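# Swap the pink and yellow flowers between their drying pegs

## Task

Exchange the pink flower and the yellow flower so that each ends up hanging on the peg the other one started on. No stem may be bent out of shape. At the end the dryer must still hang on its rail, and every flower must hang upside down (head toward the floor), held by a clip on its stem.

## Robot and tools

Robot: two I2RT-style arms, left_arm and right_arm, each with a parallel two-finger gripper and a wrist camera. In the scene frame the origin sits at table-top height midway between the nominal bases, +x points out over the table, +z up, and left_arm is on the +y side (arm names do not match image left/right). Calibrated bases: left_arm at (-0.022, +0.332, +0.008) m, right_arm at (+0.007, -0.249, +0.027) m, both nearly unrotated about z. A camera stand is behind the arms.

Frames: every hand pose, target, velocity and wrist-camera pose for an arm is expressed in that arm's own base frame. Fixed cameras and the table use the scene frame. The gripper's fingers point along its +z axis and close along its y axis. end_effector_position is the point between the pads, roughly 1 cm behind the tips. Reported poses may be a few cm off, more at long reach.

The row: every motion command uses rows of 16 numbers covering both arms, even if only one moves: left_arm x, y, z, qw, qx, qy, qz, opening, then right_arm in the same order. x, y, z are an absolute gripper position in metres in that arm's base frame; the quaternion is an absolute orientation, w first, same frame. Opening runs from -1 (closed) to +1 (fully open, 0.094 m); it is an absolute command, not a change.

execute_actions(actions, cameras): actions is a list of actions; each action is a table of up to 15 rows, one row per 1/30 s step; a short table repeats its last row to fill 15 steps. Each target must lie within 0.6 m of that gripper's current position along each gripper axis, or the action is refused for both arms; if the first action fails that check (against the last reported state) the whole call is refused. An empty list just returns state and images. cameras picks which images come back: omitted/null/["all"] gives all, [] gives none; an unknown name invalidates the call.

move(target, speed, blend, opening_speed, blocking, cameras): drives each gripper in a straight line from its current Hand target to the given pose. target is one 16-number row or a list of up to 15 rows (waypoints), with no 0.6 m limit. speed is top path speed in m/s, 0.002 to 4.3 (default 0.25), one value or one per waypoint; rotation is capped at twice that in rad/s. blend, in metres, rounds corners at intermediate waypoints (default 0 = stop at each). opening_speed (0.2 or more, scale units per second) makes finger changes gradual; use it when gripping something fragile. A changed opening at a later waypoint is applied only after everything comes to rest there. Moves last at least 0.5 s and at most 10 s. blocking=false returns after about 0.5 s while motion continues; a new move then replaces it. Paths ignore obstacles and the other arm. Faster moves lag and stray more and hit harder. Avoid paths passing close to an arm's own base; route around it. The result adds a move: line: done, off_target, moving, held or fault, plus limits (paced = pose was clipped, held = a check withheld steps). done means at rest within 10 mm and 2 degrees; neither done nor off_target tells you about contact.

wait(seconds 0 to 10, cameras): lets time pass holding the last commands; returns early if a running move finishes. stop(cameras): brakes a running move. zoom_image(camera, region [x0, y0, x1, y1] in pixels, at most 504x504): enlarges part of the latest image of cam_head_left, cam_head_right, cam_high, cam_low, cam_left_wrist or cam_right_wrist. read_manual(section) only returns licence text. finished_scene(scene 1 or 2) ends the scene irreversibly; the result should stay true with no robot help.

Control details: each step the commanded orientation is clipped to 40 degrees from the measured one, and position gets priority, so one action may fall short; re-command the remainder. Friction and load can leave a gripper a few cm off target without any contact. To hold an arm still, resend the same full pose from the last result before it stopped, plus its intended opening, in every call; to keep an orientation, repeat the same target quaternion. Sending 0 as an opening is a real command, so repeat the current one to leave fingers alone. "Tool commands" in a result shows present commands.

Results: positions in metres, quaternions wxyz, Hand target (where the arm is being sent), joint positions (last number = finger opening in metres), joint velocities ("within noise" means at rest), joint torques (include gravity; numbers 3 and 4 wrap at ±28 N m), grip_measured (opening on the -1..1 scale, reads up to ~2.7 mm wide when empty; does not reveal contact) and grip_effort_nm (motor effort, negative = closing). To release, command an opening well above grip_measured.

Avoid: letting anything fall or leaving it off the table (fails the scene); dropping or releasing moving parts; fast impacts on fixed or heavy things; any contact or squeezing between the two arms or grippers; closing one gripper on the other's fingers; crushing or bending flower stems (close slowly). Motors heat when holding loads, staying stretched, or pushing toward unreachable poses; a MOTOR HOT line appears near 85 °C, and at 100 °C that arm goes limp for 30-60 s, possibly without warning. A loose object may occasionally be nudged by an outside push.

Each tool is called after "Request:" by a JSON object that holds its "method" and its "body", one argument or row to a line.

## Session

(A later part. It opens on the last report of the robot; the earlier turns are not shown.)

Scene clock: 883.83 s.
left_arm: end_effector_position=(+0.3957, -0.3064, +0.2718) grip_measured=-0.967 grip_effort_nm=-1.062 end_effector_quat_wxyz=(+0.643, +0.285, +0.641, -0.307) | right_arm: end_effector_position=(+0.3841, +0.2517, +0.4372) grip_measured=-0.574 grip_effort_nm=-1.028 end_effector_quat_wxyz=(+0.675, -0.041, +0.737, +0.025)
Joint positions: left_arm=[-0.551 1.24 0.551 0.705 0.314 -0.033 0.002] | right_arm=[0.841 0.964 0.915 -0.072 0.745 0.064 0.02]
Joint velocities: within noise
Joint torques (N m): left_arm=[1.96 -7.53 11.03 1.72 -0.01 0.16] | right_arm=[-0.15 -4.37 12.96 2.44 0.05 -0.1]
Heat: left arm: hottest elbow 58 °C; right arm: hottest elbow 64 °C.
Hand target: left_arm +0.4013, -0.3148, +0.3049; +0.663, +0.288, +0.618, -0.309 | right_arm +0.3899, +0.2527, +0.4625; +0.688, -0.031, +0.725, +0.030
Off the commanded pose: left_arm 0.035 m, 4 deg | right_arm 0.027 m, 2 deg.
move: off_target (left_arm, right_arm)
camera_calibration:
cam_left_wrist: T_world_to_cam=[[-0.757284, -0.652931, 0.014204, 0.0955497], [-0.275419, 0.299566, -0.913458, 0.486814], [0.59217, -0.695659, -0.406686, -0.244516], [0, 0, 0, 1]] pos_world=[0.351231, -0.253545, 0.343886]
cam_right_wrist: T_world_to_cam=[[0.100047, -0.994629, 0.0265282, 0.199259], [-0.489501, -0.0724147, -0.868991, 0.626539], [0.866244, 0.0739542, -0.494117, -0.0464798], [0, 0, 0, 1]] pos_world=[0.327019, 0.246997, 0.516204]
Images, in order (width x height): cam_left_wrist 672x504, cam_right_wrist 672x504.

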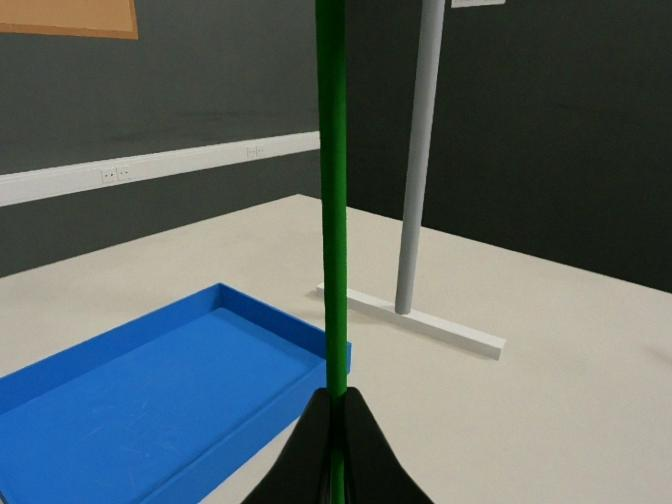

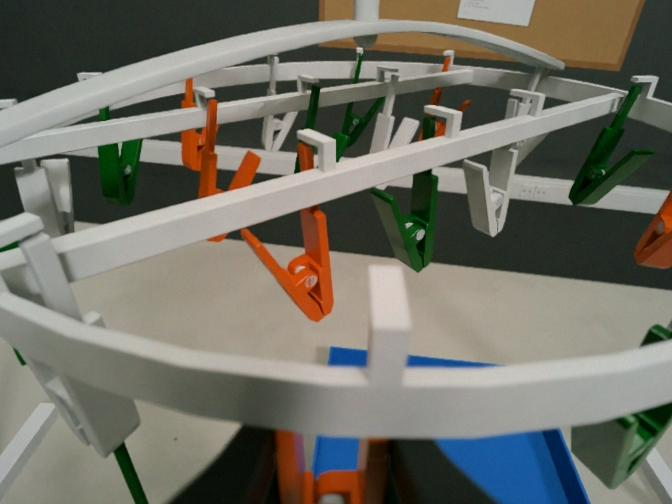

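Request:
{"method": "move", "body": {
  "target": [0.402,-0.3150,0.313,0.6629,0.2882,0.6181,-0.3091,-1,0.391,0.2535,0.463,0.6877,-0.0316,0.7247,0.03,-0.8],
  "speed": 0.04,
  "cameras": ["cam_left_wrist"]
}}

Request:
{"method": "zoom_image", "body": {
  "camera": "cam_high",
  "region": [370, 130, 470, 280]
}}

Scene clock: 888.47 s.
left_arm: end_effector_position=(+0.3949, -0.3059, +0.2784) grip_measured=-0.967 grip_effort_nm=-1.067 end_effector_quat_wxyz=(+0.642, +0.285, +0.642, -0.307) | right_arm: end_effector_position=(+0.3841, +0.2517, +0.4372) grip_measured=-0.574 grip_effort_nm=-1.038 end_effector_quat_wxyz=(+0.675, -0.041, +0.737, +0.025)
Joint positions: left_arm=[-0.551 1.219 0.559 0.675 0.314 -0.033 0.002] | right_arm=[0.841 0.964 0.915 -0.072 0.745 0.064 0.02]
Joint velocities: within noise
Joint torques (N m): left_arm=[1.96 -7.53 11.34 1.68 0.02 0.17] | right_arm=[-0.26 -4.37 12.94 2.5 0.06 -0.1]
Heat: left arm: hottest elbow 59 °C; right arm: hottest elbow 64 °C.
Hand target: left_arm +0.4002, -0.3138, +0.3131; +0.663, +0.288, +0.618, -0.309 | right_arm +0.3899, +0.2527, +0.4625; +0.688, -0.031, +0.725, +0.030
Off the commanded pose: left_arm 0.037 m, 4 deg | right_arm 0.027 m, 2 deg.
move: off_target (left_arm, right_arm)
camera_calibration:
cam_left_wrist: T_world_to_cam=[[-0.757255, -0.652949, 0.0149072, 0.0949999], [-0.277218, 0.300668, -0.912551, 0.493246], [0.591367, -0.695166, -0.408692, -0.240046], [0, 0, 0, 1]] pos_world=[0.350631, -0.253145, 0.350591]
Images, in order (width x height): cam_left_wrist 672x504.

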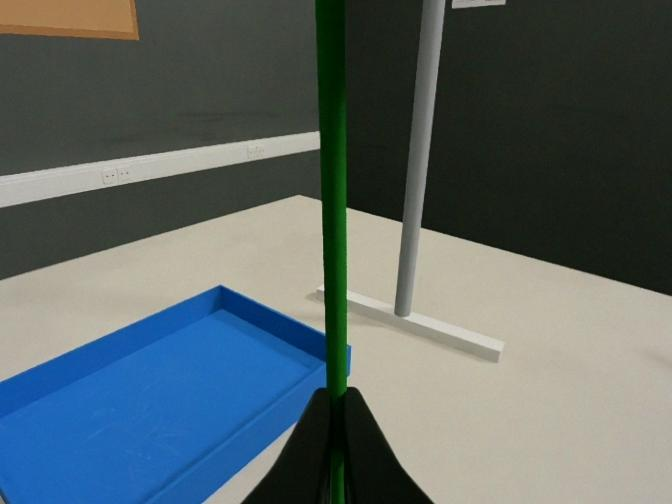

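This scene's latest camera images include none from cam_high. They are from: cam_left_wrist. cam_high's image comes with the result of a call that names it in "cameras".

Request:
{"method": "move", "body": {
  "target": [0.402,-0.3150,0.322,0.6629,0.2882,0.6181,-0.3091,-1,0.391,0.2535,0.463,0.6877,-0.0316,0.7247,0.03,-0.8],
  "speed": 0.04,
  "cameras": ["cam_left_wrist","cam_high"]
}}

Request:
{"method": "zoom_image", "body": {
  "camera": "cam_high",
  "region": [370, 130, 470, 280]
}}

Scene clock: 892.07 s.
left_arm: end_effector_position=(+0.3941, -0.3055, +0.2801) grip_measured=-0.967 grip_effort_nm=-1.062 end_effector_quat_wxyz=(+0.637, +0.286, +0.647, -0.307) | right_arm: end_effector_position=(+0.3841, +0.2517, +0.4376) grip_measured=-0.574 grip_effort_nm=-1.033 end_effector_quat_wxyz=(+0.675, -0.040, +0.736, +0.025)
Joint positions: left_arm=[-0.551 1.204 0.565 0.639 0.314 -0.033 0.002] | right_arm=[0.841 0.964 0.915 -0.07 0.745 0.064 0.02]
Joint velocities: within noise
Joint torques (N m): left_arm=[2.02 -7.77 11.86 1.84 0.03 0.17] | right_arm=[0.03 -4.19 12.97 2.47 0.04 -0.11]
Heat: left arm: hottest elbow 59 °C; right arm: hottest elbow 64 °C.
Hand target: left_arm +0.3996, -0.3133, +0.3220; +0.663, +0.288, +0.618, -0.309 | right_arm +0.3899, +0.2527, +0.4625; +0.688, -0.031, +0.725, +0.030
Off the commanded pose: left_arm 0.044 m, 4 deg | right_arm 0.026 m, 2 deg.
move: off_target (left_arm, right_arm)
camera_calibration:
cam_left_wrist: T_world_to_cam=[[-0.756995, -0.653132, 0.0194156, 0.0932392], [-0.288767, 0.307738, -0.906593, 0.499532], [0.58615, -0.691893, -0.421559, -0.231853], [0, 0, 0, 1]] pos_world=[0.350731, -0.253245, 0.353322]
Images, in order (width x height): cam_high 672x504, cam_left_wrist 672x504.

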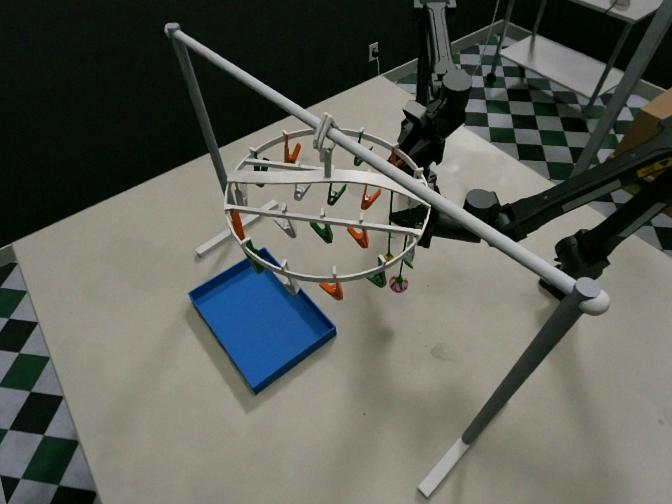

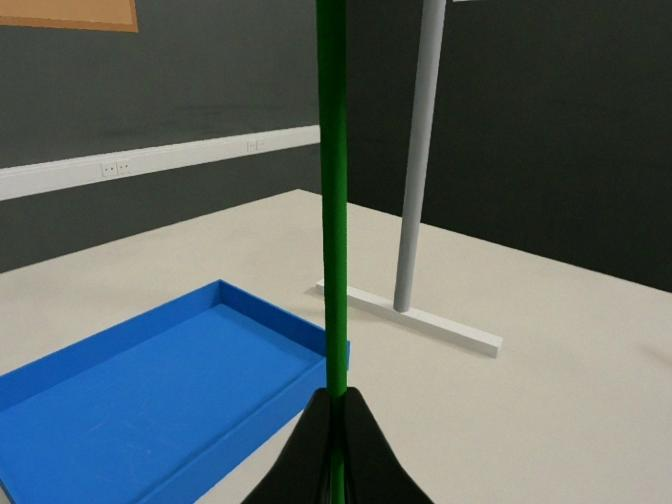

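Scaled by 3.360 from the camera's 672x504 image, which has a finer 960x720 frame.

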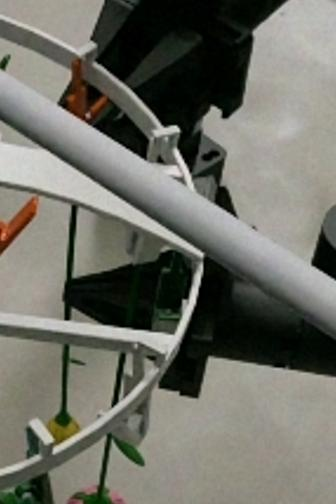

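Request:
{"method": "move", "body": {
  "target": [0.402,-0.3150,0.318,0.6629,0.2882,0.6181,-0.3091,-1,0.391,0.2535,0.463,0.6877,-0.0316,0.7247,0.03,-0.3],
  "speed": 0.04,
  "opening_speed": 0.3,
  "cameras": ["cam_left_wrist","cam_right_wrist"]
}}

Request:
{"method": "zoom_image", "body": {
  "camera": "cam_right_wrist",
  "region": [220, 380, 440, 504]
}}

Scene clock: 902.27 s.
left_arm: end_effector_position=(+0.3940, -0.3054, +0.2807) grip_measured=-0.967 grip_effort_nm=-1.067 end_effector_quat_wxyz=(+0.637, +0.286, +0.647, -0.307) | right_arm: end_effector_position=(+0.3842, +0.2518, +0.4378) grip_measured=-0.302 grip_effort_nm=0.071 end_effector_quat_wxyz=(+0.676, -0.040, +0.736, +0.026)
Joint positions: left_arm=[-0.551 1.203 0.565 0.638 0.314 -0.033 0.002] | right_arm=[0.841 0.964 0.915 -0.068 0.745 0.064 0.033]
Joint velocities: within noise
Joint torques (N m): left_arm=[2.02 -7.06 11.47 2.48 0.03 0.17] | right_arm=[-0.09 -4.19 12.98 2.33 0.06 -0.11]
Heat: left arm: hottest elbow 60 °C; right arm: hottest elbow 64 °C.
Hand target: left_arm +0.3999, -0.3136, +0.3179; +0.663, +0.288, +0.618, -0.309 | right_arm +0.3899, +0.2527, +0.4624; +0.688, -0.032, +0.725, +0.030
Off the commanded pose: left_arm 0.039 m, 4 deg | right_arm 0.026 m, 2 deg.
move: off_target (left_arm, right_arm)
camera_calibration:
cam_left_wrist: T_world_to_cam=[[-0.757021, -0.65311, 0.0191413, 0.0933306], [-0.288109, 0.307367, -0.906928, 0.499718], [0.586441, -0.692078, -0.42085, -0.231915], [0, 0, 0, 1]] pos_world=[0.350631, -0.253145, 0.35382]
cam_right_wrist: T_world_to_cam=[[0.100011, -0.994683, 0.024548, 0.200207], [-0.487731, -0.0705136, -0.870141, 0.626376], [0.867246, 0.0750508, -0.492191, -0.0477818], [0, 0, 0, 1]] pos_world=[0.326919, 0.246897, 0.516603]
Images, in order (width x height): cam_left_wrist 672x504, cam_right_wrist 672x504.

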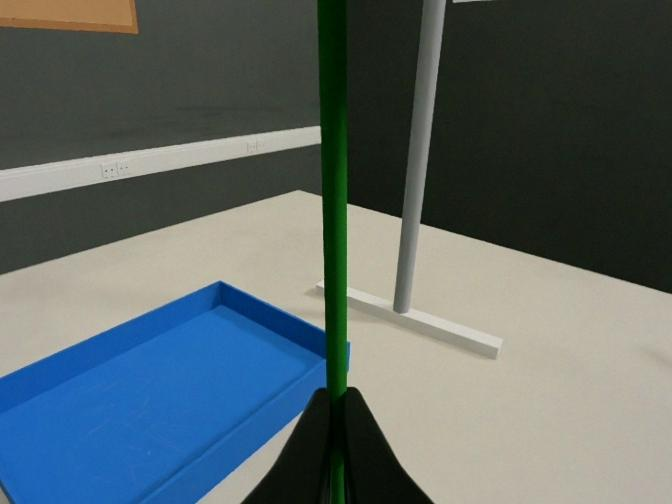

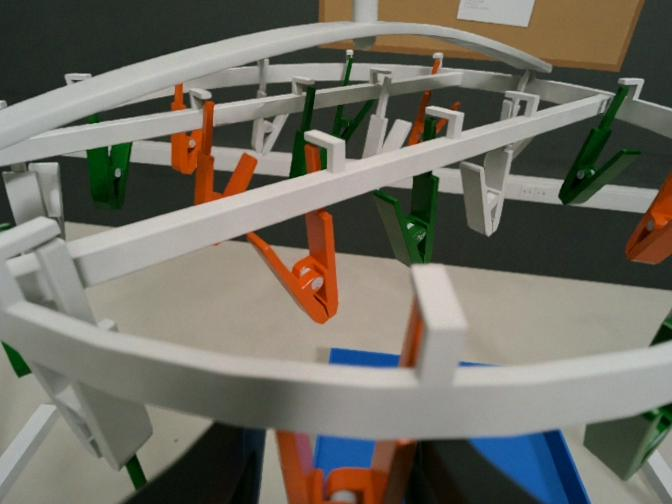

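Scaled by 2.291 from the camera's 672x504 image, which has a finer 960x720 frame.

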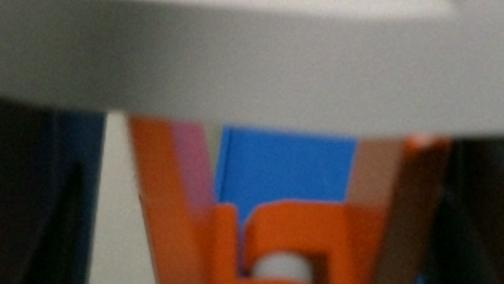

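Request:
{"method": "move", "body": {
  "target": [0.402,-0.3150,0.318,0.6629,0.2882,0.6181,-0.3091,-1,0.391,0.2535,0.463,0.6877,-0.0316,0.7247,0.03,0.2],
  "speed": 0.04,
  "opening_speed": 0.5,
  "cameras": ["cam_left_wrist","cam_right_wrist"]
}}

Scene clock: 906.07 s.
left_arm: end_effector_position=(+0.3943, -0.3056, +0.2815) grip_measured=-0.967 grip_effort_nm=-1.067 end_effector_quat_wxyz=(+0.638, +0.286, +0.646, -0.307) | right_arm: end_effector_position=(+0.3842, +0.2518, +0.4378) grip_measured=+0.198 grip_effort_nm=0.071 end_effector_quat_wxyz=(+0.676, -0.040, +0.736, +0.026)
Joint positions: left_arm=[-0.551 1.203 0.567 0.638 0.314 -0.032 0.002] | right_arm=[0.841 0.964 0.915 -0.068 0.745 0.064 0.056]
Joint velocities: within noise
Joint torques (N m): left_arm=[1.96 -7 11.38 2.47 0.03 0.16] | right_arm=[-0.21 -4.54 12.93 2.32 0.05 -0.11]
Heat: left arm: hottest elbow 60 °C; right arm: hottest elbow 64 °C.
Hand target: left_arm +0.4001, -0.3137, +0.3180; +0.663, +0.288, +0.618, -0.309 | right_arm +0.3899, +0.2526, +0.4625; +0.688, -0.031, +0.725, +0.030
Off the commanded pose: left_arm 0.038 m, 4 deg | right_arm 0.026 m, 2 deg.
move: off_target (left_arm, right_arm)
camera_calibration:
cam_left_wrist: T_world_to_cam=[[-0.757075, -0.653072, 0.0182706, 0.0936739], [-0.286658, 0.306919, -0.90754, 0.500154], [0.587081, -0.692313, -0.419569, -0.232574], [0, 0, 0, 1]] pos_world=[0.350831, -0.253345, 0.354617]
cam_right_wrist: T_world_to_cam=[[0.100011, -0.994683, 0.024548, 0.200207], [-0.487731, -0.0705136, -0.870141, 0.626376], [0.867246, 0.0750508, -0.492191, -0.0477818], [0, 0, 0, 1]] pos_world=[0.326919, 0.246897, 0.516603]
Images, in order (width x height): cam_left_wrist 672x504, cam_right_wrist 672x504.

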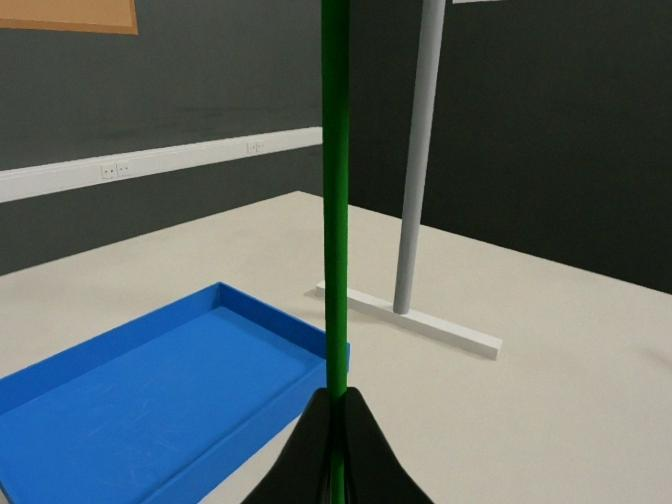

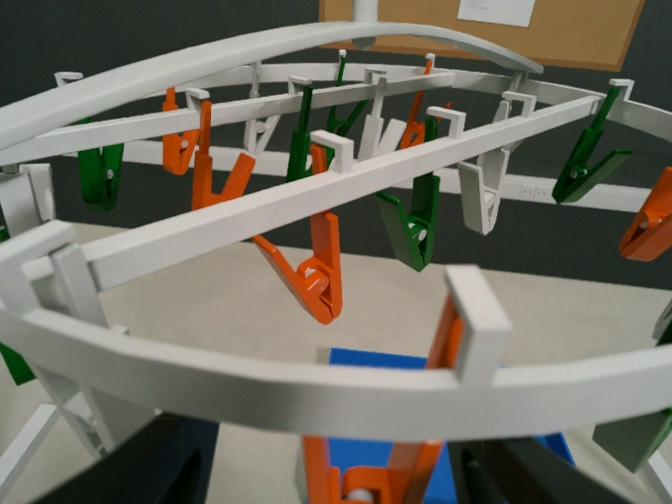

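Request:
{"method": "move", "body": {
  "target": [0.402,-0.3150,0.300,0.6629,0.2882,0.6181,-0.3091,-1,0.391,0.2535,0.463,0.6877,-0.0316,0.7247,0.03,0.2],
  "speed": 0.03,
  "cameras": ["cam_left_wrist","cam_right_wrist"]
}}

Scene clock: 909.03 s.
left_arm: end_effector_position=(+0.3969, -0.3072, +0.2839) grip_measured=-0.967 grip_effort_nm=-1.067 end_effector_quat_wxyz=(+0.649, +0.285, +0.635, -0.308) | right_arm: end_effector_position=(+0.3842, +0.2518, +0.4378) grip_measured=+0.199 grip_effort_nm=0.076 end_effector_quat_wxyz=(+0.676, -0.040, +0.736, +0.026)
Joint positions: left_arm=[-0.551 1.224 0.567 0.69 0.314 -0.032 0.002] | right_arm=[0.841 0.964 0.915 -0.068 0.745 0.064 0.056]
Joint velocities: within noise
Joint torques (N m): left_arm=[1.96 -5.6 9.61 2.93 0.01 0.16] | right_arm=[-0.15 -4.13 12.97 2.4 0.06 -0.1]
Heat: left arm: hottest elbow 61 °C; right arm: hottest elbow 64 °C.
Hand target: left_arm +0.4014, -0.3146, +0.2999; +0.663, +0.288, +0.618, -0.309 | right_arm +0.3899, +0.2526, +0.4625; +0.688, -0.031, +0.725, +0.030
Off the commanded pose: left_arm 0.019 m, 3 deg | right_arm 0.026 m, 2 deg.
move: off_target (left_arm, right_arm)
camera_calibration:
cam_left_wrist: T_world_to_cam=[[-0.757406, -0.652889, 0.00850687, 0.0975649], [-0.26235, 0.292366, -0.919616, 0.49283], [0.59792, -0.698755, -0.392726, -0.248095], [0, 0, 0, 1]] pos_world=[0.351531, -0.253745, 0.354951]
cam_right_wrist: T_world_to_cam=[[0.100011, -0.994683, 0.024548, 0.200207], [-0.487731, -0.0705136, -0.870141, 0.626376], [0.867246, 0.0750508, -0.492191, -0.0477818], [0, 0, 0, 1]] pos_world=[0.326919, 0.246897, 0.516603]
Images, in order (width x height): cam_left_wrist 672x504, cam_right_wrist 672x504.

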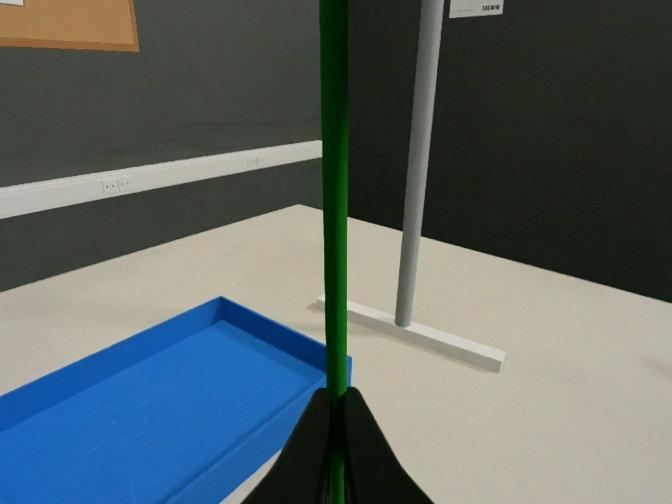

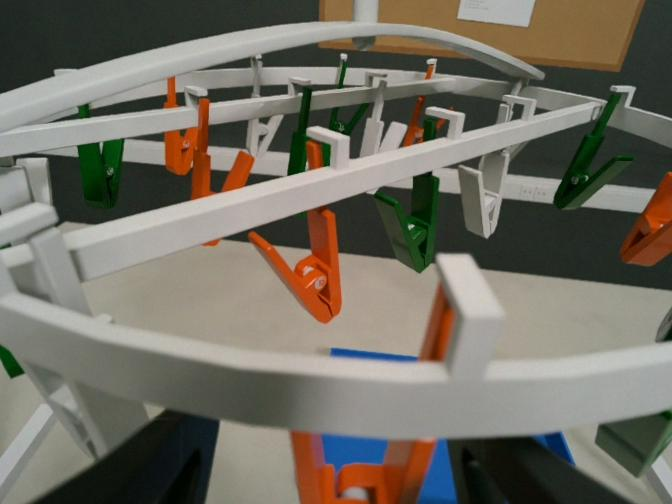

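Request:
{"method": "move", "body": {
  "target": [
    [0.402,-0.3150,0.290,0.6629,0.2882,0.6181,-0.3091,-1,0.391,0.2535,0.463,0.6877,-0.0316,0.7247,0.03,0.4],
    [0.402,-0.3150,0.290,0.6629,0.2882,0.6181,-0.3091,0.2,0.391,0.2535,0.463,0.6877,-0.0316,0.7247,0.03,0.4]
  ],
  "speed": 0.03,
  "opening_speed": 0.5,
  "cameras": ["cam_left_wrist","cam_right_wrist","cam_high"]
}}

Scene clock: 915.83 s.
left_arm: end_effector_position=(+0.3996, -0.3088, +0.2820) grip_measured=+0.197 grip_effort_nm=0.051 end_effector_quat_wxyz=(+0.654, +0.284, +0.630, -0.309) | right_arm: end_effector_position=(+0.3843, +0.2519, +0.4376) grip_measured=+0.399 grip_effort_nm=0.076 end_effector_quat_wxyz=(+0.675, -0.040, +0.736, +0.026)
Joint positions: left_arm=[-0.551 1.247 0.567 0.728 0.314 -0.032 0.056] | right_arm=[0.841 0.964 0.915 -0.068 0.745 0.064 0.066]
Joint velocities: within noise
Joint torques (N m): left_arm=[1.96 -5.66 8.55 2.99 0.02 0.16] | right_arm=[-0.15 -4.31 12.9 2.39 0.06 -0.11]
Heat: left arm: hottest elbow 62 °C; right arm: hottest elbow 65 °C.
Hand target: left_arm +0.4018, -0.3149, +0.2900; +0.663, +0.288, +0.618, -0.309 | right_arm +0.3899, +0.2527, +0.4624; +0.688, -0.032, +0.725, +0.030
Off the commanded pose: left_arm 0.010 m, 2 deg | right_arm 0.026 m, 2 deg.
move: off_target (right_arm)
camera_calibration:
cam_left_wrist: T_world_to_cam=[[-0.757479, -0.652846, 0.00408002, 0.0998305], [-0.250705, 0.285105, -0.925128, 0.486903], [0.602803, -0.701789, -0.379633, -0.2582], [0, 0, 0, 1]] pos_world=[0.353332, -0.254846, 0.352019]
cam_right_wrist: T_world_to_cam=[[0.0999398, -0.994685, 0.024789, 0.2003], [-0.487997, -0.070712, -0.869976, 0.626315], [0.867105, 0.0748483, -0.49247, -0.0477415], [0, 0, 0, 1]] pos_world=[0.327019, 0.247097, 0.516403]
Images, in order (width x height): cam_high 672x504, cam_left_wrist 672x504, cam_right_wrist 672x504.

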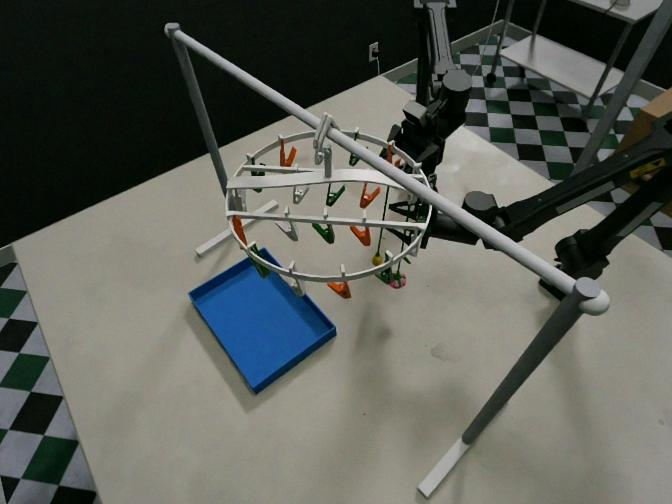

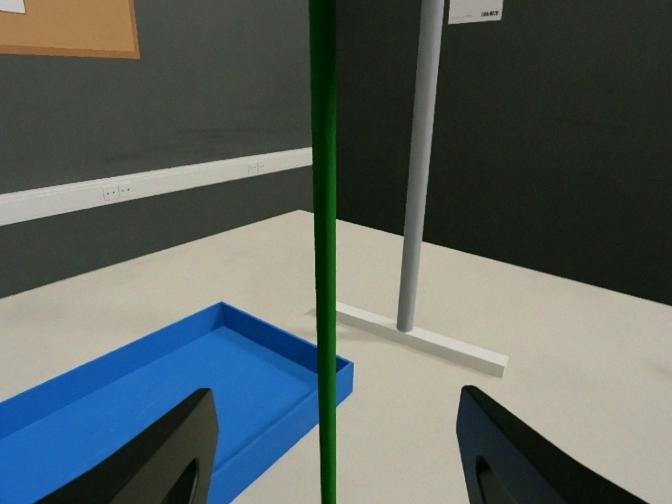

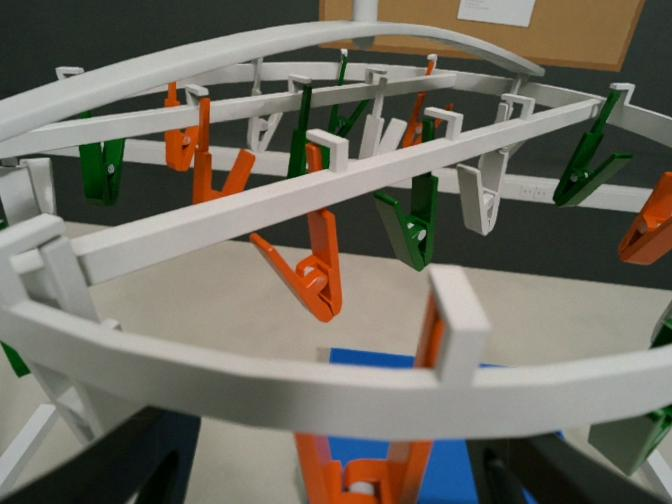

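Request:
{"method": "move", "body": {
  "target": [
    [0.318,-0.22,0.290,0.6629,0.2882,0.6181,-0.3091,0.2,0.391,0.2535,0.463,0.6877,-0.0316,0.7247,0.03,0.4],
    [0.318,-0.22,0.290,0.6629,0.2882,0.6181,-0.3091,0.2,0.391,0.2535,0.463,0.6877,-0.0316,0.7247,0.03,-0.18]
  ],
  "speed": 0.1,
  "opening_speed": 1.0,
  "cameras": ["cam_right_wrist"]
}}

Request:
{"method": "move", "body": {
  "target": [
    [0.318,-0.22,0.290,0.6629,0.2882,0.6181,-0.3091,0.2,0.3958,0.2188,0.463,0.6832,-0.0884,0.72,0.0839,-0.18],
    [0.318,-0.22,0.290,0.6629,0.2882,0.6181,-0.3091,0.2,0.4047,0.1957,0.463,0.6733,-0.1508,0.7095,0.1431,-0.18],
    [0.318,-0.22,0.290,0.6629,0.2882,0.6181,-0.3091,0.2,0.4177,0.1746,0.463,0.6583,-0.2121,0.6937,0.2013,-0.18],
    [0.318,-0.22,0.290,0.6629,0.2882,0.6181,-0.3091,0.2,0.4305,0.1595,0.463,0.6427,-0.26,0.6772,0.2467,-0.18]
  ],
  "speed": 0.04,
  "blend": [0.01,0.01,0.01,0],
  "cameras": ["cam_right_wrist","cam_left_wrist","cam_high"]
}}

Scene clock: 935.37 s.
left_arm: end_effector_position=(+0.3174, -0.2235, +0.2874) grip_measured=+0.198 grip_effort_nm=0.046 end_effector_quat_wxyz=(+0.661, +0.292, +0.618, -0.310) | right_arm: end_effector_position=(+0.3843, +0.2519, +0.4376) grip_measured=-0.178 grip_effort_nm=-0.076 end_effector_quat_wxyz=(+0.675, -0.040, +0.736, +0.026)
Joint positions: left_arm=[-0.407 0.836 0.325 0.587 0.472 -0.032 0.056] | right_arm=[0.841 0.964 0.915 -0.068 0.745 0.064 0.039]
Joint velocities: within noise
Joint torques (N m): left_arm=[3.31 -2.9 8.21 1.63 0.11 0.01] | right_arm=[-0.09 -4.13 12.92 2.33 0.05 -0.11]
Heat: left arm: hottest elbow 62 °C; right arm: hottest elbow 65 °C.
Hand target: left_arm +0.3180, -0.2201, +0.2899; +0.663, +0.288, +0.618, -0.309 | right_arm +0.3899, +0.2527, +0.4624; +0.688, -0.032, +0.725, +0.030
Off the commanded pose: left_arm 0.004 m, 0 deg | right_arm 0.026 m, 2 deg.
move: off_target (right_arm); target 2's new opening was sent with right_arm's hand 0.026 m and 2 deg from that target
camera_calibration:
cam_right_wrist: T_world_to_cam=[[0.0999398, -0.994685, 0.024789, 0.2003], [-0.487997, -0.070712, -0.869976, 0.626315], [0.867105, 0.0748483, -0.49247, -0.0477415], [0, 0, 0, 1]] pos_world=[0.327019, 0.247097, 0.516403]
Images, in order (width x height): cam_right_wrist 672x504.

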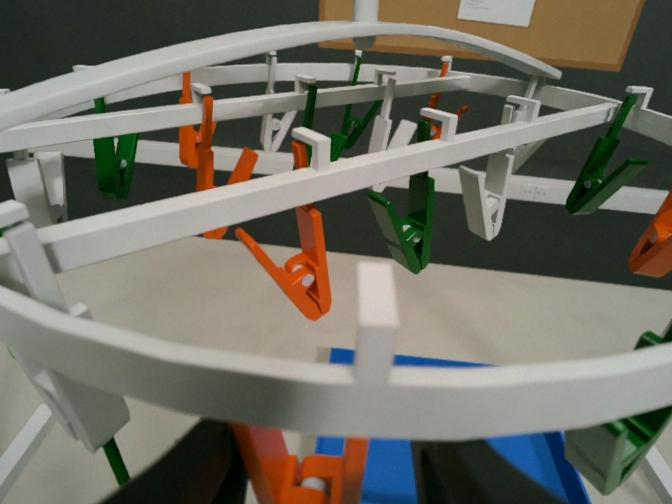

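Scene clock: 943.90 s.
left_arm: end_effector_position=(+0.3174, -0.2235, +0.2874) grip_measured=+0.198 grip_effort_nm=0.046 end_effector_quat_wxyz=(+0.661, +0.292, +0.618, -0.310) | right_arm: end_effector_position=(+0.4245, +0.1626, +0.4449) grip_measured=-0.179 grip_effort_nm=-0.071 end_effector_quat_wxyz=(+0.626, -0.254, +0.691, +0.257)
Joint positions: left_arm=[-0.407 0.836 0.325 0.587 0.472 -0.032 0.056] | right_arm=[0.154 0.914 0.901 -0.087 -0.586 -0.019 0.039]
Joint velocities: within noise
Joint torques (N m): left_arm=[3.25 -2.9 8.21 1.62 0.11 0.01] | right_arm=[-0.38 -3.6 11.73 2.54 -0.13 -0.13]
Heat: left arm: hottest elbow 61 °C; right arm: hottest elbow 63 °C.
Hand target: left_arm +0.3180, -0.2201, +0.2899; +0.663, +0.288, +0.618, -0.309 | right_arm +0.4298, +0.1593, +0.4627; +0.643, -0.260, +0.677, +0.247
Off the commanded pose: left_arm 0.004 m, 0 deg | right_arm 0.019 m, 3 deg.
move: off_target (right_arm)
camera_calibration:
cam_left_wrist: T_world_to_cam=[[-0.76655, -0.641995, -0.0155765, 0.104205], [-0.219265, 0.284449, -0.93328, 0.439125], [0.603592, -0.711991, -0.358812, -0.155211], [0, 0, 0, 1]] pos_world=[0.269848, -0.168519, 0.355758]
cam_right_wrist: T_world_to_cam=[[0.677674, -0.734822, -0.0281778, -0.156694], [-0.376679, -0.313965, -0.871515, 0.639065], [0.631562, 0.601217, -0.489558, -0.0592296], [0, 0, 0, 1]] pos_world=[0.384317, 0.121112, 0.523543]
Images, in order (width x height): cam_high 672x504, cam_left_wrist 672x504, cam_right_wrist 672x504.

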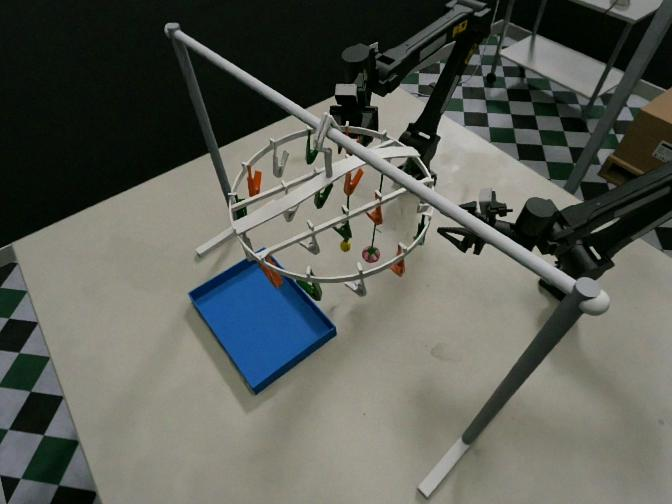

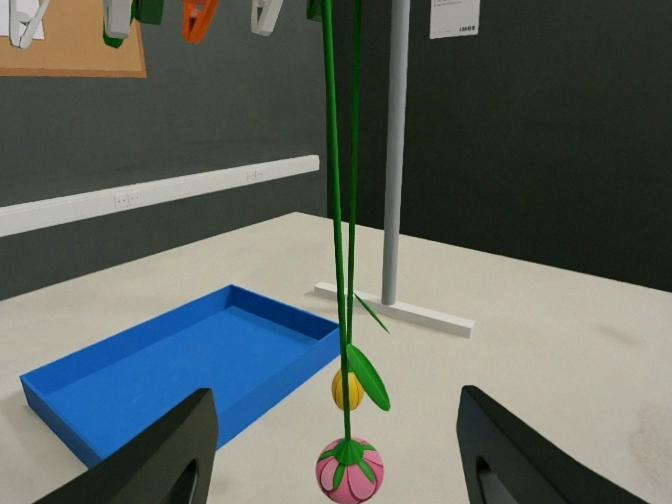

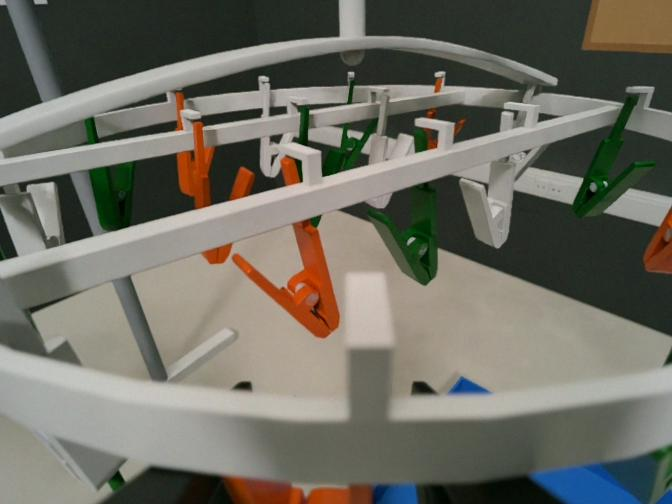

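Request:
{"method": "move", "body": {
  "target": [
    [0.318,-0.22,0.290,0.6629,0.2882,0.6181,-0.3091,0.2,0.4305,0.1595,0.463,0.6427,-0.26,0.6772,0.2467,0.3],
    [0.318,-0.22,0.290,0.6629,0.2882,0.6181,-0.3091,0.2,0.362,0.102,0.460,0.6427,-0.26,0.6772,0.2467,0.5],
    [0.318,-0.22,0.290,0.6629,0.2882,0.6181,-0.3091,0.2,0.326,0.222,0.458,0.6852,-0.0695,0.7221,0.0659,0.5]
  ],
  "speed": [0.05,0.08,0.2],
  "cameras": ["cam_right_wrist","cam_high"]
}}

Scene clock: 951.53 s.
left_arm: end_effector_position=(+0.3174, -0.2235, +0.2874) grip_measured=+0.198 grip_effort_nm=0.051 end_effector_quat_wxyz=(+0.661, +0.292, +0.618, -0.310) | right_arm: end_effector_position=(+0.3272, +0.2179, +0.4400) grip_measured=+0.499 grip_effort_nm=0.076 end_effector_quat_wxyz=(+0.676, -0.082, +0.731, +0.048)
Joint positions: left_arm=[-0.407 0.836 0.325 0.587 0.472 -0.032 0.056] | right_arm=[0.874 0.742 0.81 -0.175 0.688 0.027 0.07]
Joint velocities: within noise
Joint torques (N m): left_arm=[3.25 -2.84 8.2 1.62 0.11 0.01] | right_arm=[1.38 -1.2 11.45 2.56 0.13 0.22]
Heat: left arm: hottest elbow 61 °C; right arm: hottest elbow 61 °C.
Hand target: left_arm +0.3180, -0.2201, +0.2899; +0.663, +0.288, +0.618, -0.309 | right_arm +0.3257, +0.2215, +0.4577; +0.685, -0.070, +0.722, +0.066
Off the commanded pose: left_arm 0.004 m, 0 deg | right_arm 0.019 m, 3 deg.
move: off_target (right_arm)
camera_calibration:
cam_right_wrist: T_world_to_cam=[[0.191016, -0.98032, 0.0498617, 0.128118], [-0.472085, -0.136285, -0.870955, 0.607668], [0.860609, 0.142827, -0.488827, -0.00885264], [0, 0, 0, 1]] pos_world=[0.270017, 0.209678, 0.518535]
Images, in order (width x height): cam_high 672x504, cam_right_wrist 672x504.

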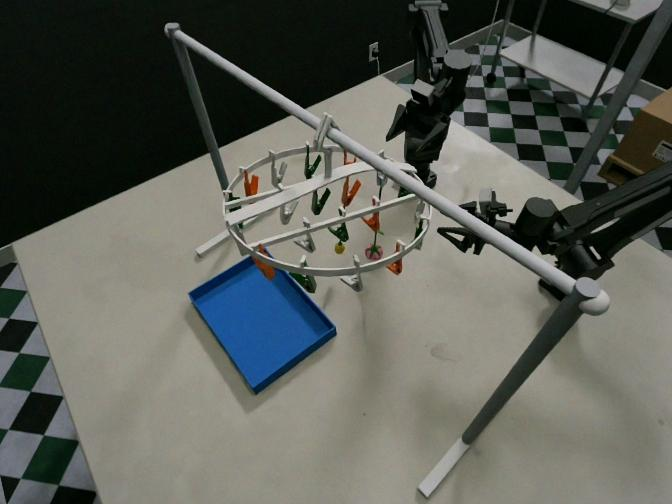

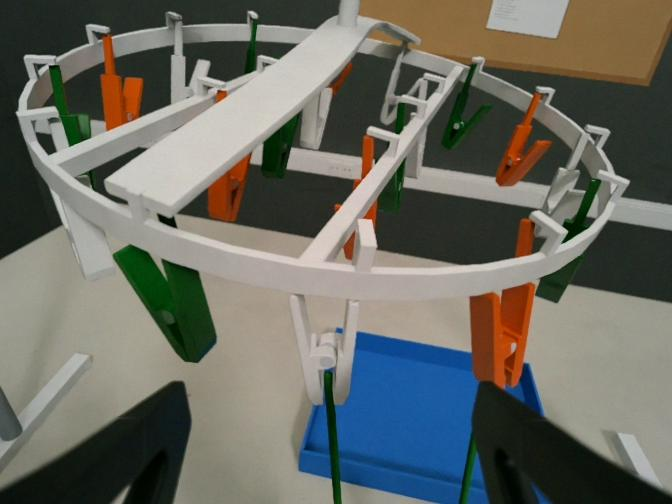

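Request:
{"method": "move", "body": {
  "target": [0.318,-0.22,0.290,0.6629,0.2882,0.6181,-0.3091,0.2,0.370,0.2335,0.458,0.6852,-0.0695,0.7221,0.0659,0.5],
  "speed": 0.08,
  "cameras": ["cam_right_wrist"]
}}

Scene clock: 956.70 s.
left_arm: end_effector_position=(+0.3174, -0.2235, +0.2874) grip_measured=+0.198 grip_effort_nm=0.046 end_effector_quat_wxyz=(+0.661, +0.292, +0.618, -0.310) | right_arm: end_effector_position=(+0.3625, +0.2321, +0.4202) grip_measured=+0.499 grip_effort_nm=0.076 end_effector_quat_wxyz=(+0.666, -0.090, +0.739, +0.050)
Joint positions: left_arm=[-0.407 0.836 0.325 0.587 0.472 -0.032 0.056] | right_arm=[0.801 0.845 0.819 -0.105 0.6 0.027 0.07]
Joint velocities: within noise
Joint torques (N m): left_arm=[3.25 -2.9 8.21 1.63 0.11 0.01] | right_arm=[-0.15 -2.43 14.12 2.63 0 0.11]
Heat: left arm: hottest elbow 60 °C; right arm: hottest elbow 60 °C.
Hand target: left_arm +0.3180, -0.2201, +0.2899; +0.663, +0.288, +0.618, -0.309 | right_arm +0.3678, +0.2319, +0.4573; +0.685, -0.070, +0.722, +0.066
Off the commanded pose: left_arm 0.004 m, 0 deg | right_arm 0.039 m, 4 deg.
move: off_target (right_arm)
camera_calibration:
cam_right_wrist: T_world_to_cam=[[0.206504, -0.976905, 0.0548975, 0.127794], [-0.490787, -0.151957, -0.857926, 0.614011], [0.846454, 0.150222, -0.510832, -0.0382461], [0, 0, 0, 1]] pos_world=[0.307332, 0.223891, 0.500223]
Images, in order (width x height): cam_right_wrist 672x504.

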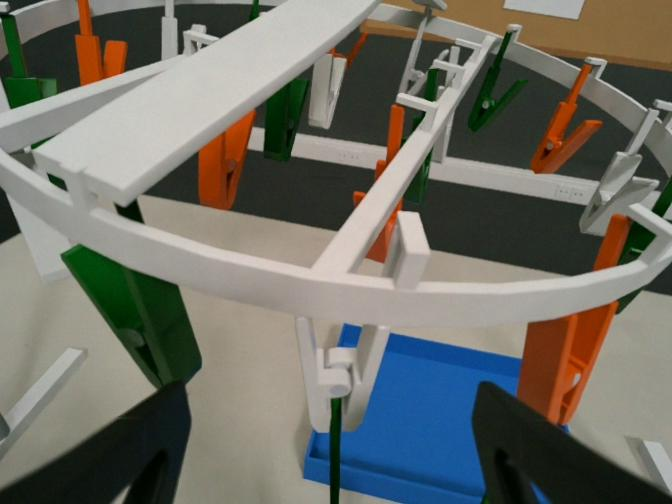

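Request:
{"method": "move", "body": {
  "target": [0.318,-0.22,0.290,0.6629,0.2882,0.6181,-0.3091,0.2,0.394,0.2375,0.464,0.6852,-0.0695,0.7221,0.0659,0.5],
  "speed": 0.06,
  "cameras": ["cam_right_wrist"]
}}

Scene clock: 960.83 s.
left_arm: end_effector_position=(+0.3174, -0.2235, +0.2874) grip_measured=+0.198 grip_effort_nm=0.046 end_effector_quat_wxyz=(+0.661, +0.292, +0.618, -0.310) | right_arm: end_effector_position=(+0.3854, +0.2357, +0.4241) grip_measured=+0.499 grip_effort_nm=0.071 end_effector_quat_wxyz=(+0.664, -0.089, +0.741, +0.051)
Joint positions: left_arm=[-0.407 0.836 0.325 0.587 0.472 -0.032 0.056] | right_arm=[0.754 0.903 0.86 -0.091 0.554 0.027 0.07]
Joint velocities: within noise
Joint torques (N m): left_arm=[3.25 -2.96 8.2 1.63 0.11 0] | right_arm=[-0.21 -3.37 14.37 2.7 -0.04 0.09]
Heat: left arm: hottest elbow 60 °C; right arm: hottest elbow 61 °C.
Hand target: left_arm +0.3180, -0.2201, +0.2899; +0.663, +0.288, +0.618, -0.309 | right_arm +0.3915, +0.2358, +0.4632; +0.685, -0.070, +0.722, +0.066
Off the commanded pose: left_arm 0.004 m, 0 deg | right_arm 0.041 m, 4 deg.
move: off_target (right_arm)
camera_calibration:
cam_right_wrist: T_world_to_cam=[[0.205713, -0.977292, 0.0508283, 0.128475], [-0.495717, -0.148846, -0.855634, 0.629326], [0.843769, 0.150818, -0.51508, -0.0534421], [0, 0, 0, 1]] pos_world=[0.330631, 0.22729, 0.504415]
Images, in order (width x height): cam_right_wrist 672x504.

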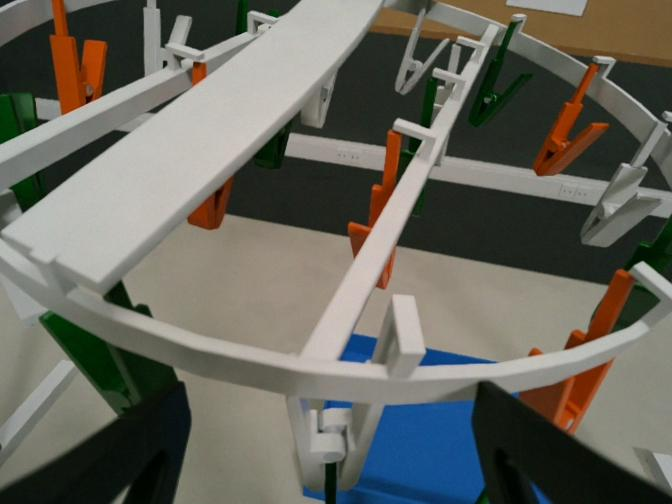

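Request:
{"method": "move", "body": {
  "target": [0.318,-0.22,0.290,0.6629,0.2882,0.6181,-0.3091,0.2,0.404,0.2385,0.457,0.6852,-0.0695,0.7221,0.0659,0.5],
  "speed": 0.06,
  "cameras": ["cam_right_wrist"]
}}

Scene clock: 964.90 s.
left_arm: end_effector_position=(+0.3174, -0.2235, +0.2874) grip_measured=+0.198 grip_effort_nm=0.046 end_effector_quat_wxyz=(+0.661, +0.292, +0.618, -0.310) | right_arm: end_effector_position=(+0.3952, +0.2371, +0.4193) grip_measured=+0.499 grip_effort_nm=0.071 end_effector_quat_wxyz=(+0.664, -0.088, +0.740, +0.052)
Joint positions: left_arm=[-0.407 0.836 0.325 0.587 0.472 -0.032 0.056] | right_arm=[0.735 0.928 0.86 -0.063 0.535 0.027 0.07]
Joint velocities: within noise
Joint torques (N m): left_arm=[3.31 -2.9 8.2 1.63 0.11 0.01] | right_arm=[-0.15 -4.01 14.04 2.77 -0.06 0.08]
Heat: left arm: hottest elbow 60 °C; right arm: hottest elbow 61 °C.
Hand target: left_arm +0.3180, -0.2201, +0.2899; +0.663, +0.288, +0.618, -0.309 | right_arm +0.4016, +0.2371, +0.4563; +0.685, -0.070, +0.722, +0.066
Off the commanded pose: left_arm 0.004 m, 0 deg | right_arm 0.039 m, 4 deg.
move: off_target (right_arm)
camera_calibration:
cam_right_wrist: T_world_to_cam=[[0.20595, -0.977418, 0.0473123, 0.129483], [-0.495475, -0.14585, -0.85629, 0.629799], [0.843853, 0.152911, -0.514324, -0.0652355], [0, 0, 0, 1]] pos_world=[0.340432, 0.22839, 0.499612]
Images, in order (width x height): cam_right_wrist 672x504.

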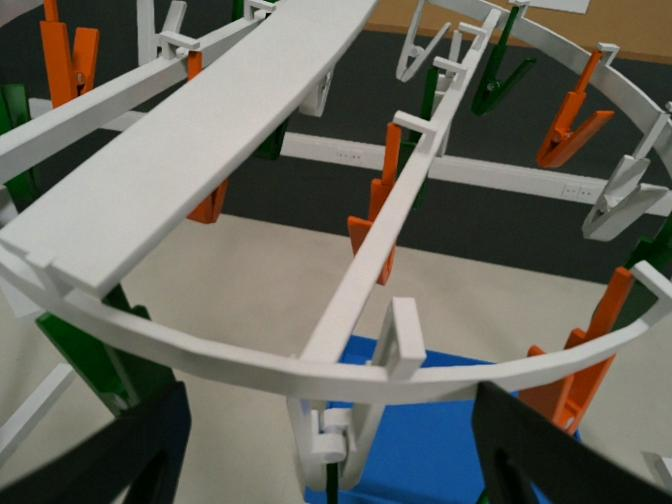

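Request:
{"method": "move", "body": {
  "target": [0.318,-0.22,0.290,0.6629,0.2882,0.6181,-0.3091,0.2,0.404,0.2385,0.457,0.6852,-0.0695,0.7221,0.0659,0.1],
  "speed": 0.06,
  "cameras": ["cam_right_wrist","cam_low"]
}}

Request:
{"method": "zoom_image", "body": {
  "camera": "cam_low",
  "region": [200, 90, 400, 270]
}}

Scene clock: 973.07 s.
left_arm: end_effector_position=(+0.3174, -0.2235, +0.2874) grip_measured=+0.198 grip_effort_nm=0.046 end_effector_quat_wxyz=(+0.661, +0.292, +0.618, -0.310) | right_arm: end_effector_position=(+0.3952, +0.2372, +0.4195) grip_measured=+0.102 grip_effort_nm=-0.085 end_effector_quat_wxyz=(+0.665, -0.088, +0.740, +0.053)
Joint positions: left_arm=[-0.407 0.836 0.325 0.587 0.472 -0.032 0.056] | right_arm=[0.735 0.928 0.86 -0.062 0.534 0.027 0.052]
Joint velocities: within noise
Joint torques (N m): left_arm=[3.31 -2.9 8.21 1.62 0.11 0.01] | right_arm=[-0.21 -4.01 13.98 2.74 -0.06 0.07]
Heat: left arm: hottest elbow 60 °C; right arm: hottest elbow 60 °C.
Hand target: left_arm +0.3180, -0.2201, +0.2899; +0.663, +0.288, +0.618, -0.309 | right_arm +0.4016, +0.2372, +0.4562; +0.685, -0.070, +0.722, +0.066
Off the commanded pose: left_arm 0.004 m, 0 deg | right_arm 0.039 m, 4 deg.
move: off_target (right_arm)
camera_calibration:
cam_right_wrist: T_world_to_cam=[[0.206288, -0.977368, 0.0468682, 0.129574], [-0.494997, -0.145554, -0.856617, 0.629817], [0.844052, 0.15351, -0.51382, -0.0656409], [0, 0, 0, 1]] pos_world=[0.340432, 0.228391, 0.499712]
Images, in order (width x height): cam_low 672x504, cam_right_wrist 672x504.

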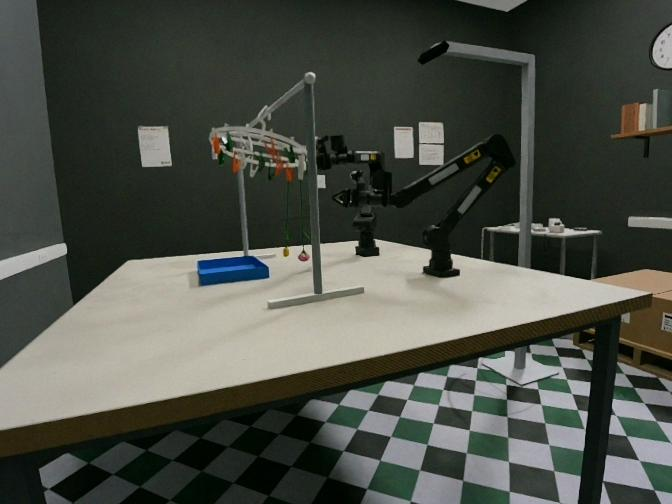

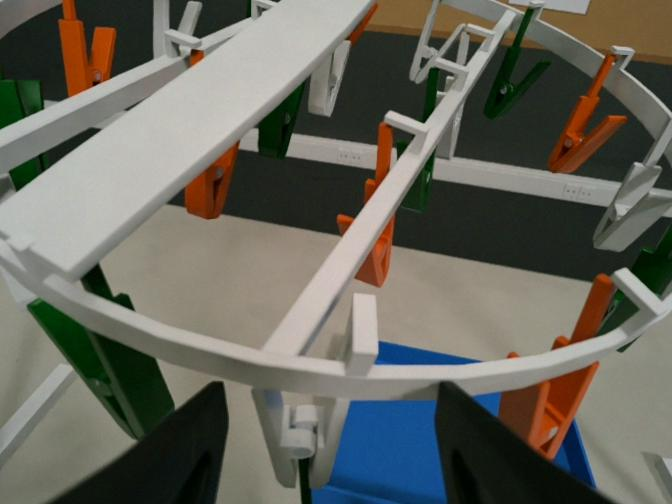

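Scaled by 2.520 from the camera's 672x504 image, which has a finer 960x720 frame.

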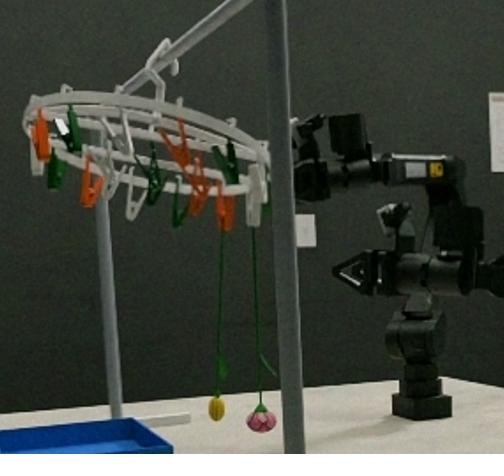

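Request:
{"method": "move", "body": {
  "target": [0.318,-0.22,0.290,0.6629,0.2882,0.6181,-0.3091,0.2,0.412,0.2475,0.446,0.6852,-0.0695,0.7221,0.0659,0.1],
  "speed": 0.05,
  "cameras": ["cam_right_wrist"]
}}

Request:
{"method": "zoom_image", "body": {
  "camera": "cam_right_wrist",
  "region": [180, 340, 460, 504]
}}

Scene clock: 979.40 s.
left_arm: end_effector_position=(+0.3174, -0.2235, +0.2874) grip_measured=+0.198 grip_effort_nm=0.046 end_effector_quat_wxyz=(+0.661, +0.292, +0.618, -0.310) | right_arm: end_effector_position=(+0.4042, +0.2452, +0.4122) grip_measured=+0.101 grip_effort_nm=-0.076 end_effector_quat_wxyz=(+0.666, -0.087, +0.739, +0.053)
Joint positions: left_arm=[-0.407 0.836 0.325 0.587 0.472 -0.032 0.056] | right_arm=[0.735 0.966 0.86 -0.02 0.535 0.027 0.052]
Joint velocities: within noise
Joint torques (N m): left_arm=[3.25 -2.9 8.23 1.63 0.11 0.01] | right_arm=[0.15 -4.72 13.46 2.84 0.11 0.06]
Heat: left arm: hottest elbow 60 °C; right arm: hottest elbow 59 °C.
Hand target: left_arm +0.3180, -0.2201, +0.2899; +0.663, +0.288, +0.618, -0.309 | right_arm +0.4100, +0.2463, +0.4454; +0.685, -0.070, +0.722, +0.066
Off the commanded pose: left_arm 0.004 m, 0 deg | right_arm 0.035 m, 4 deg.
move: off_target (right_arm)
camera_calibration:
cam_right_wrist: T_world_to_cam=[[0.205745, -0.977581, 0.0447694, 0.137023], [-0.492388, -0.142948, -0.858557, 0.628349], [0.845708, 0.1546, -0.51076, -0.0803253], [0, 0, 0, 1]] pos_world=[0.349132, 0.23619, 0.492312]
Images, in order (width x height): cam_right_wrist 672x504.

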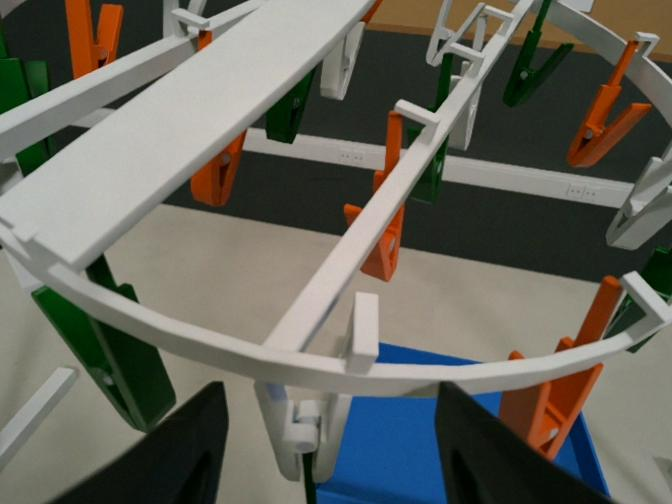

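Scaled by 1.800 from the camera's 672x504 image, which has a finer 960x720 frame.

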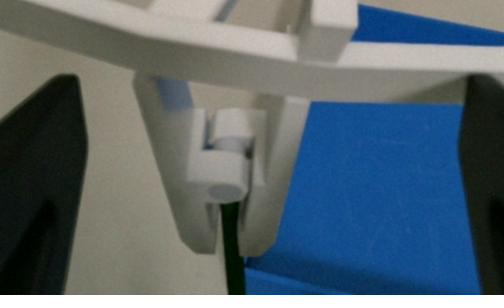

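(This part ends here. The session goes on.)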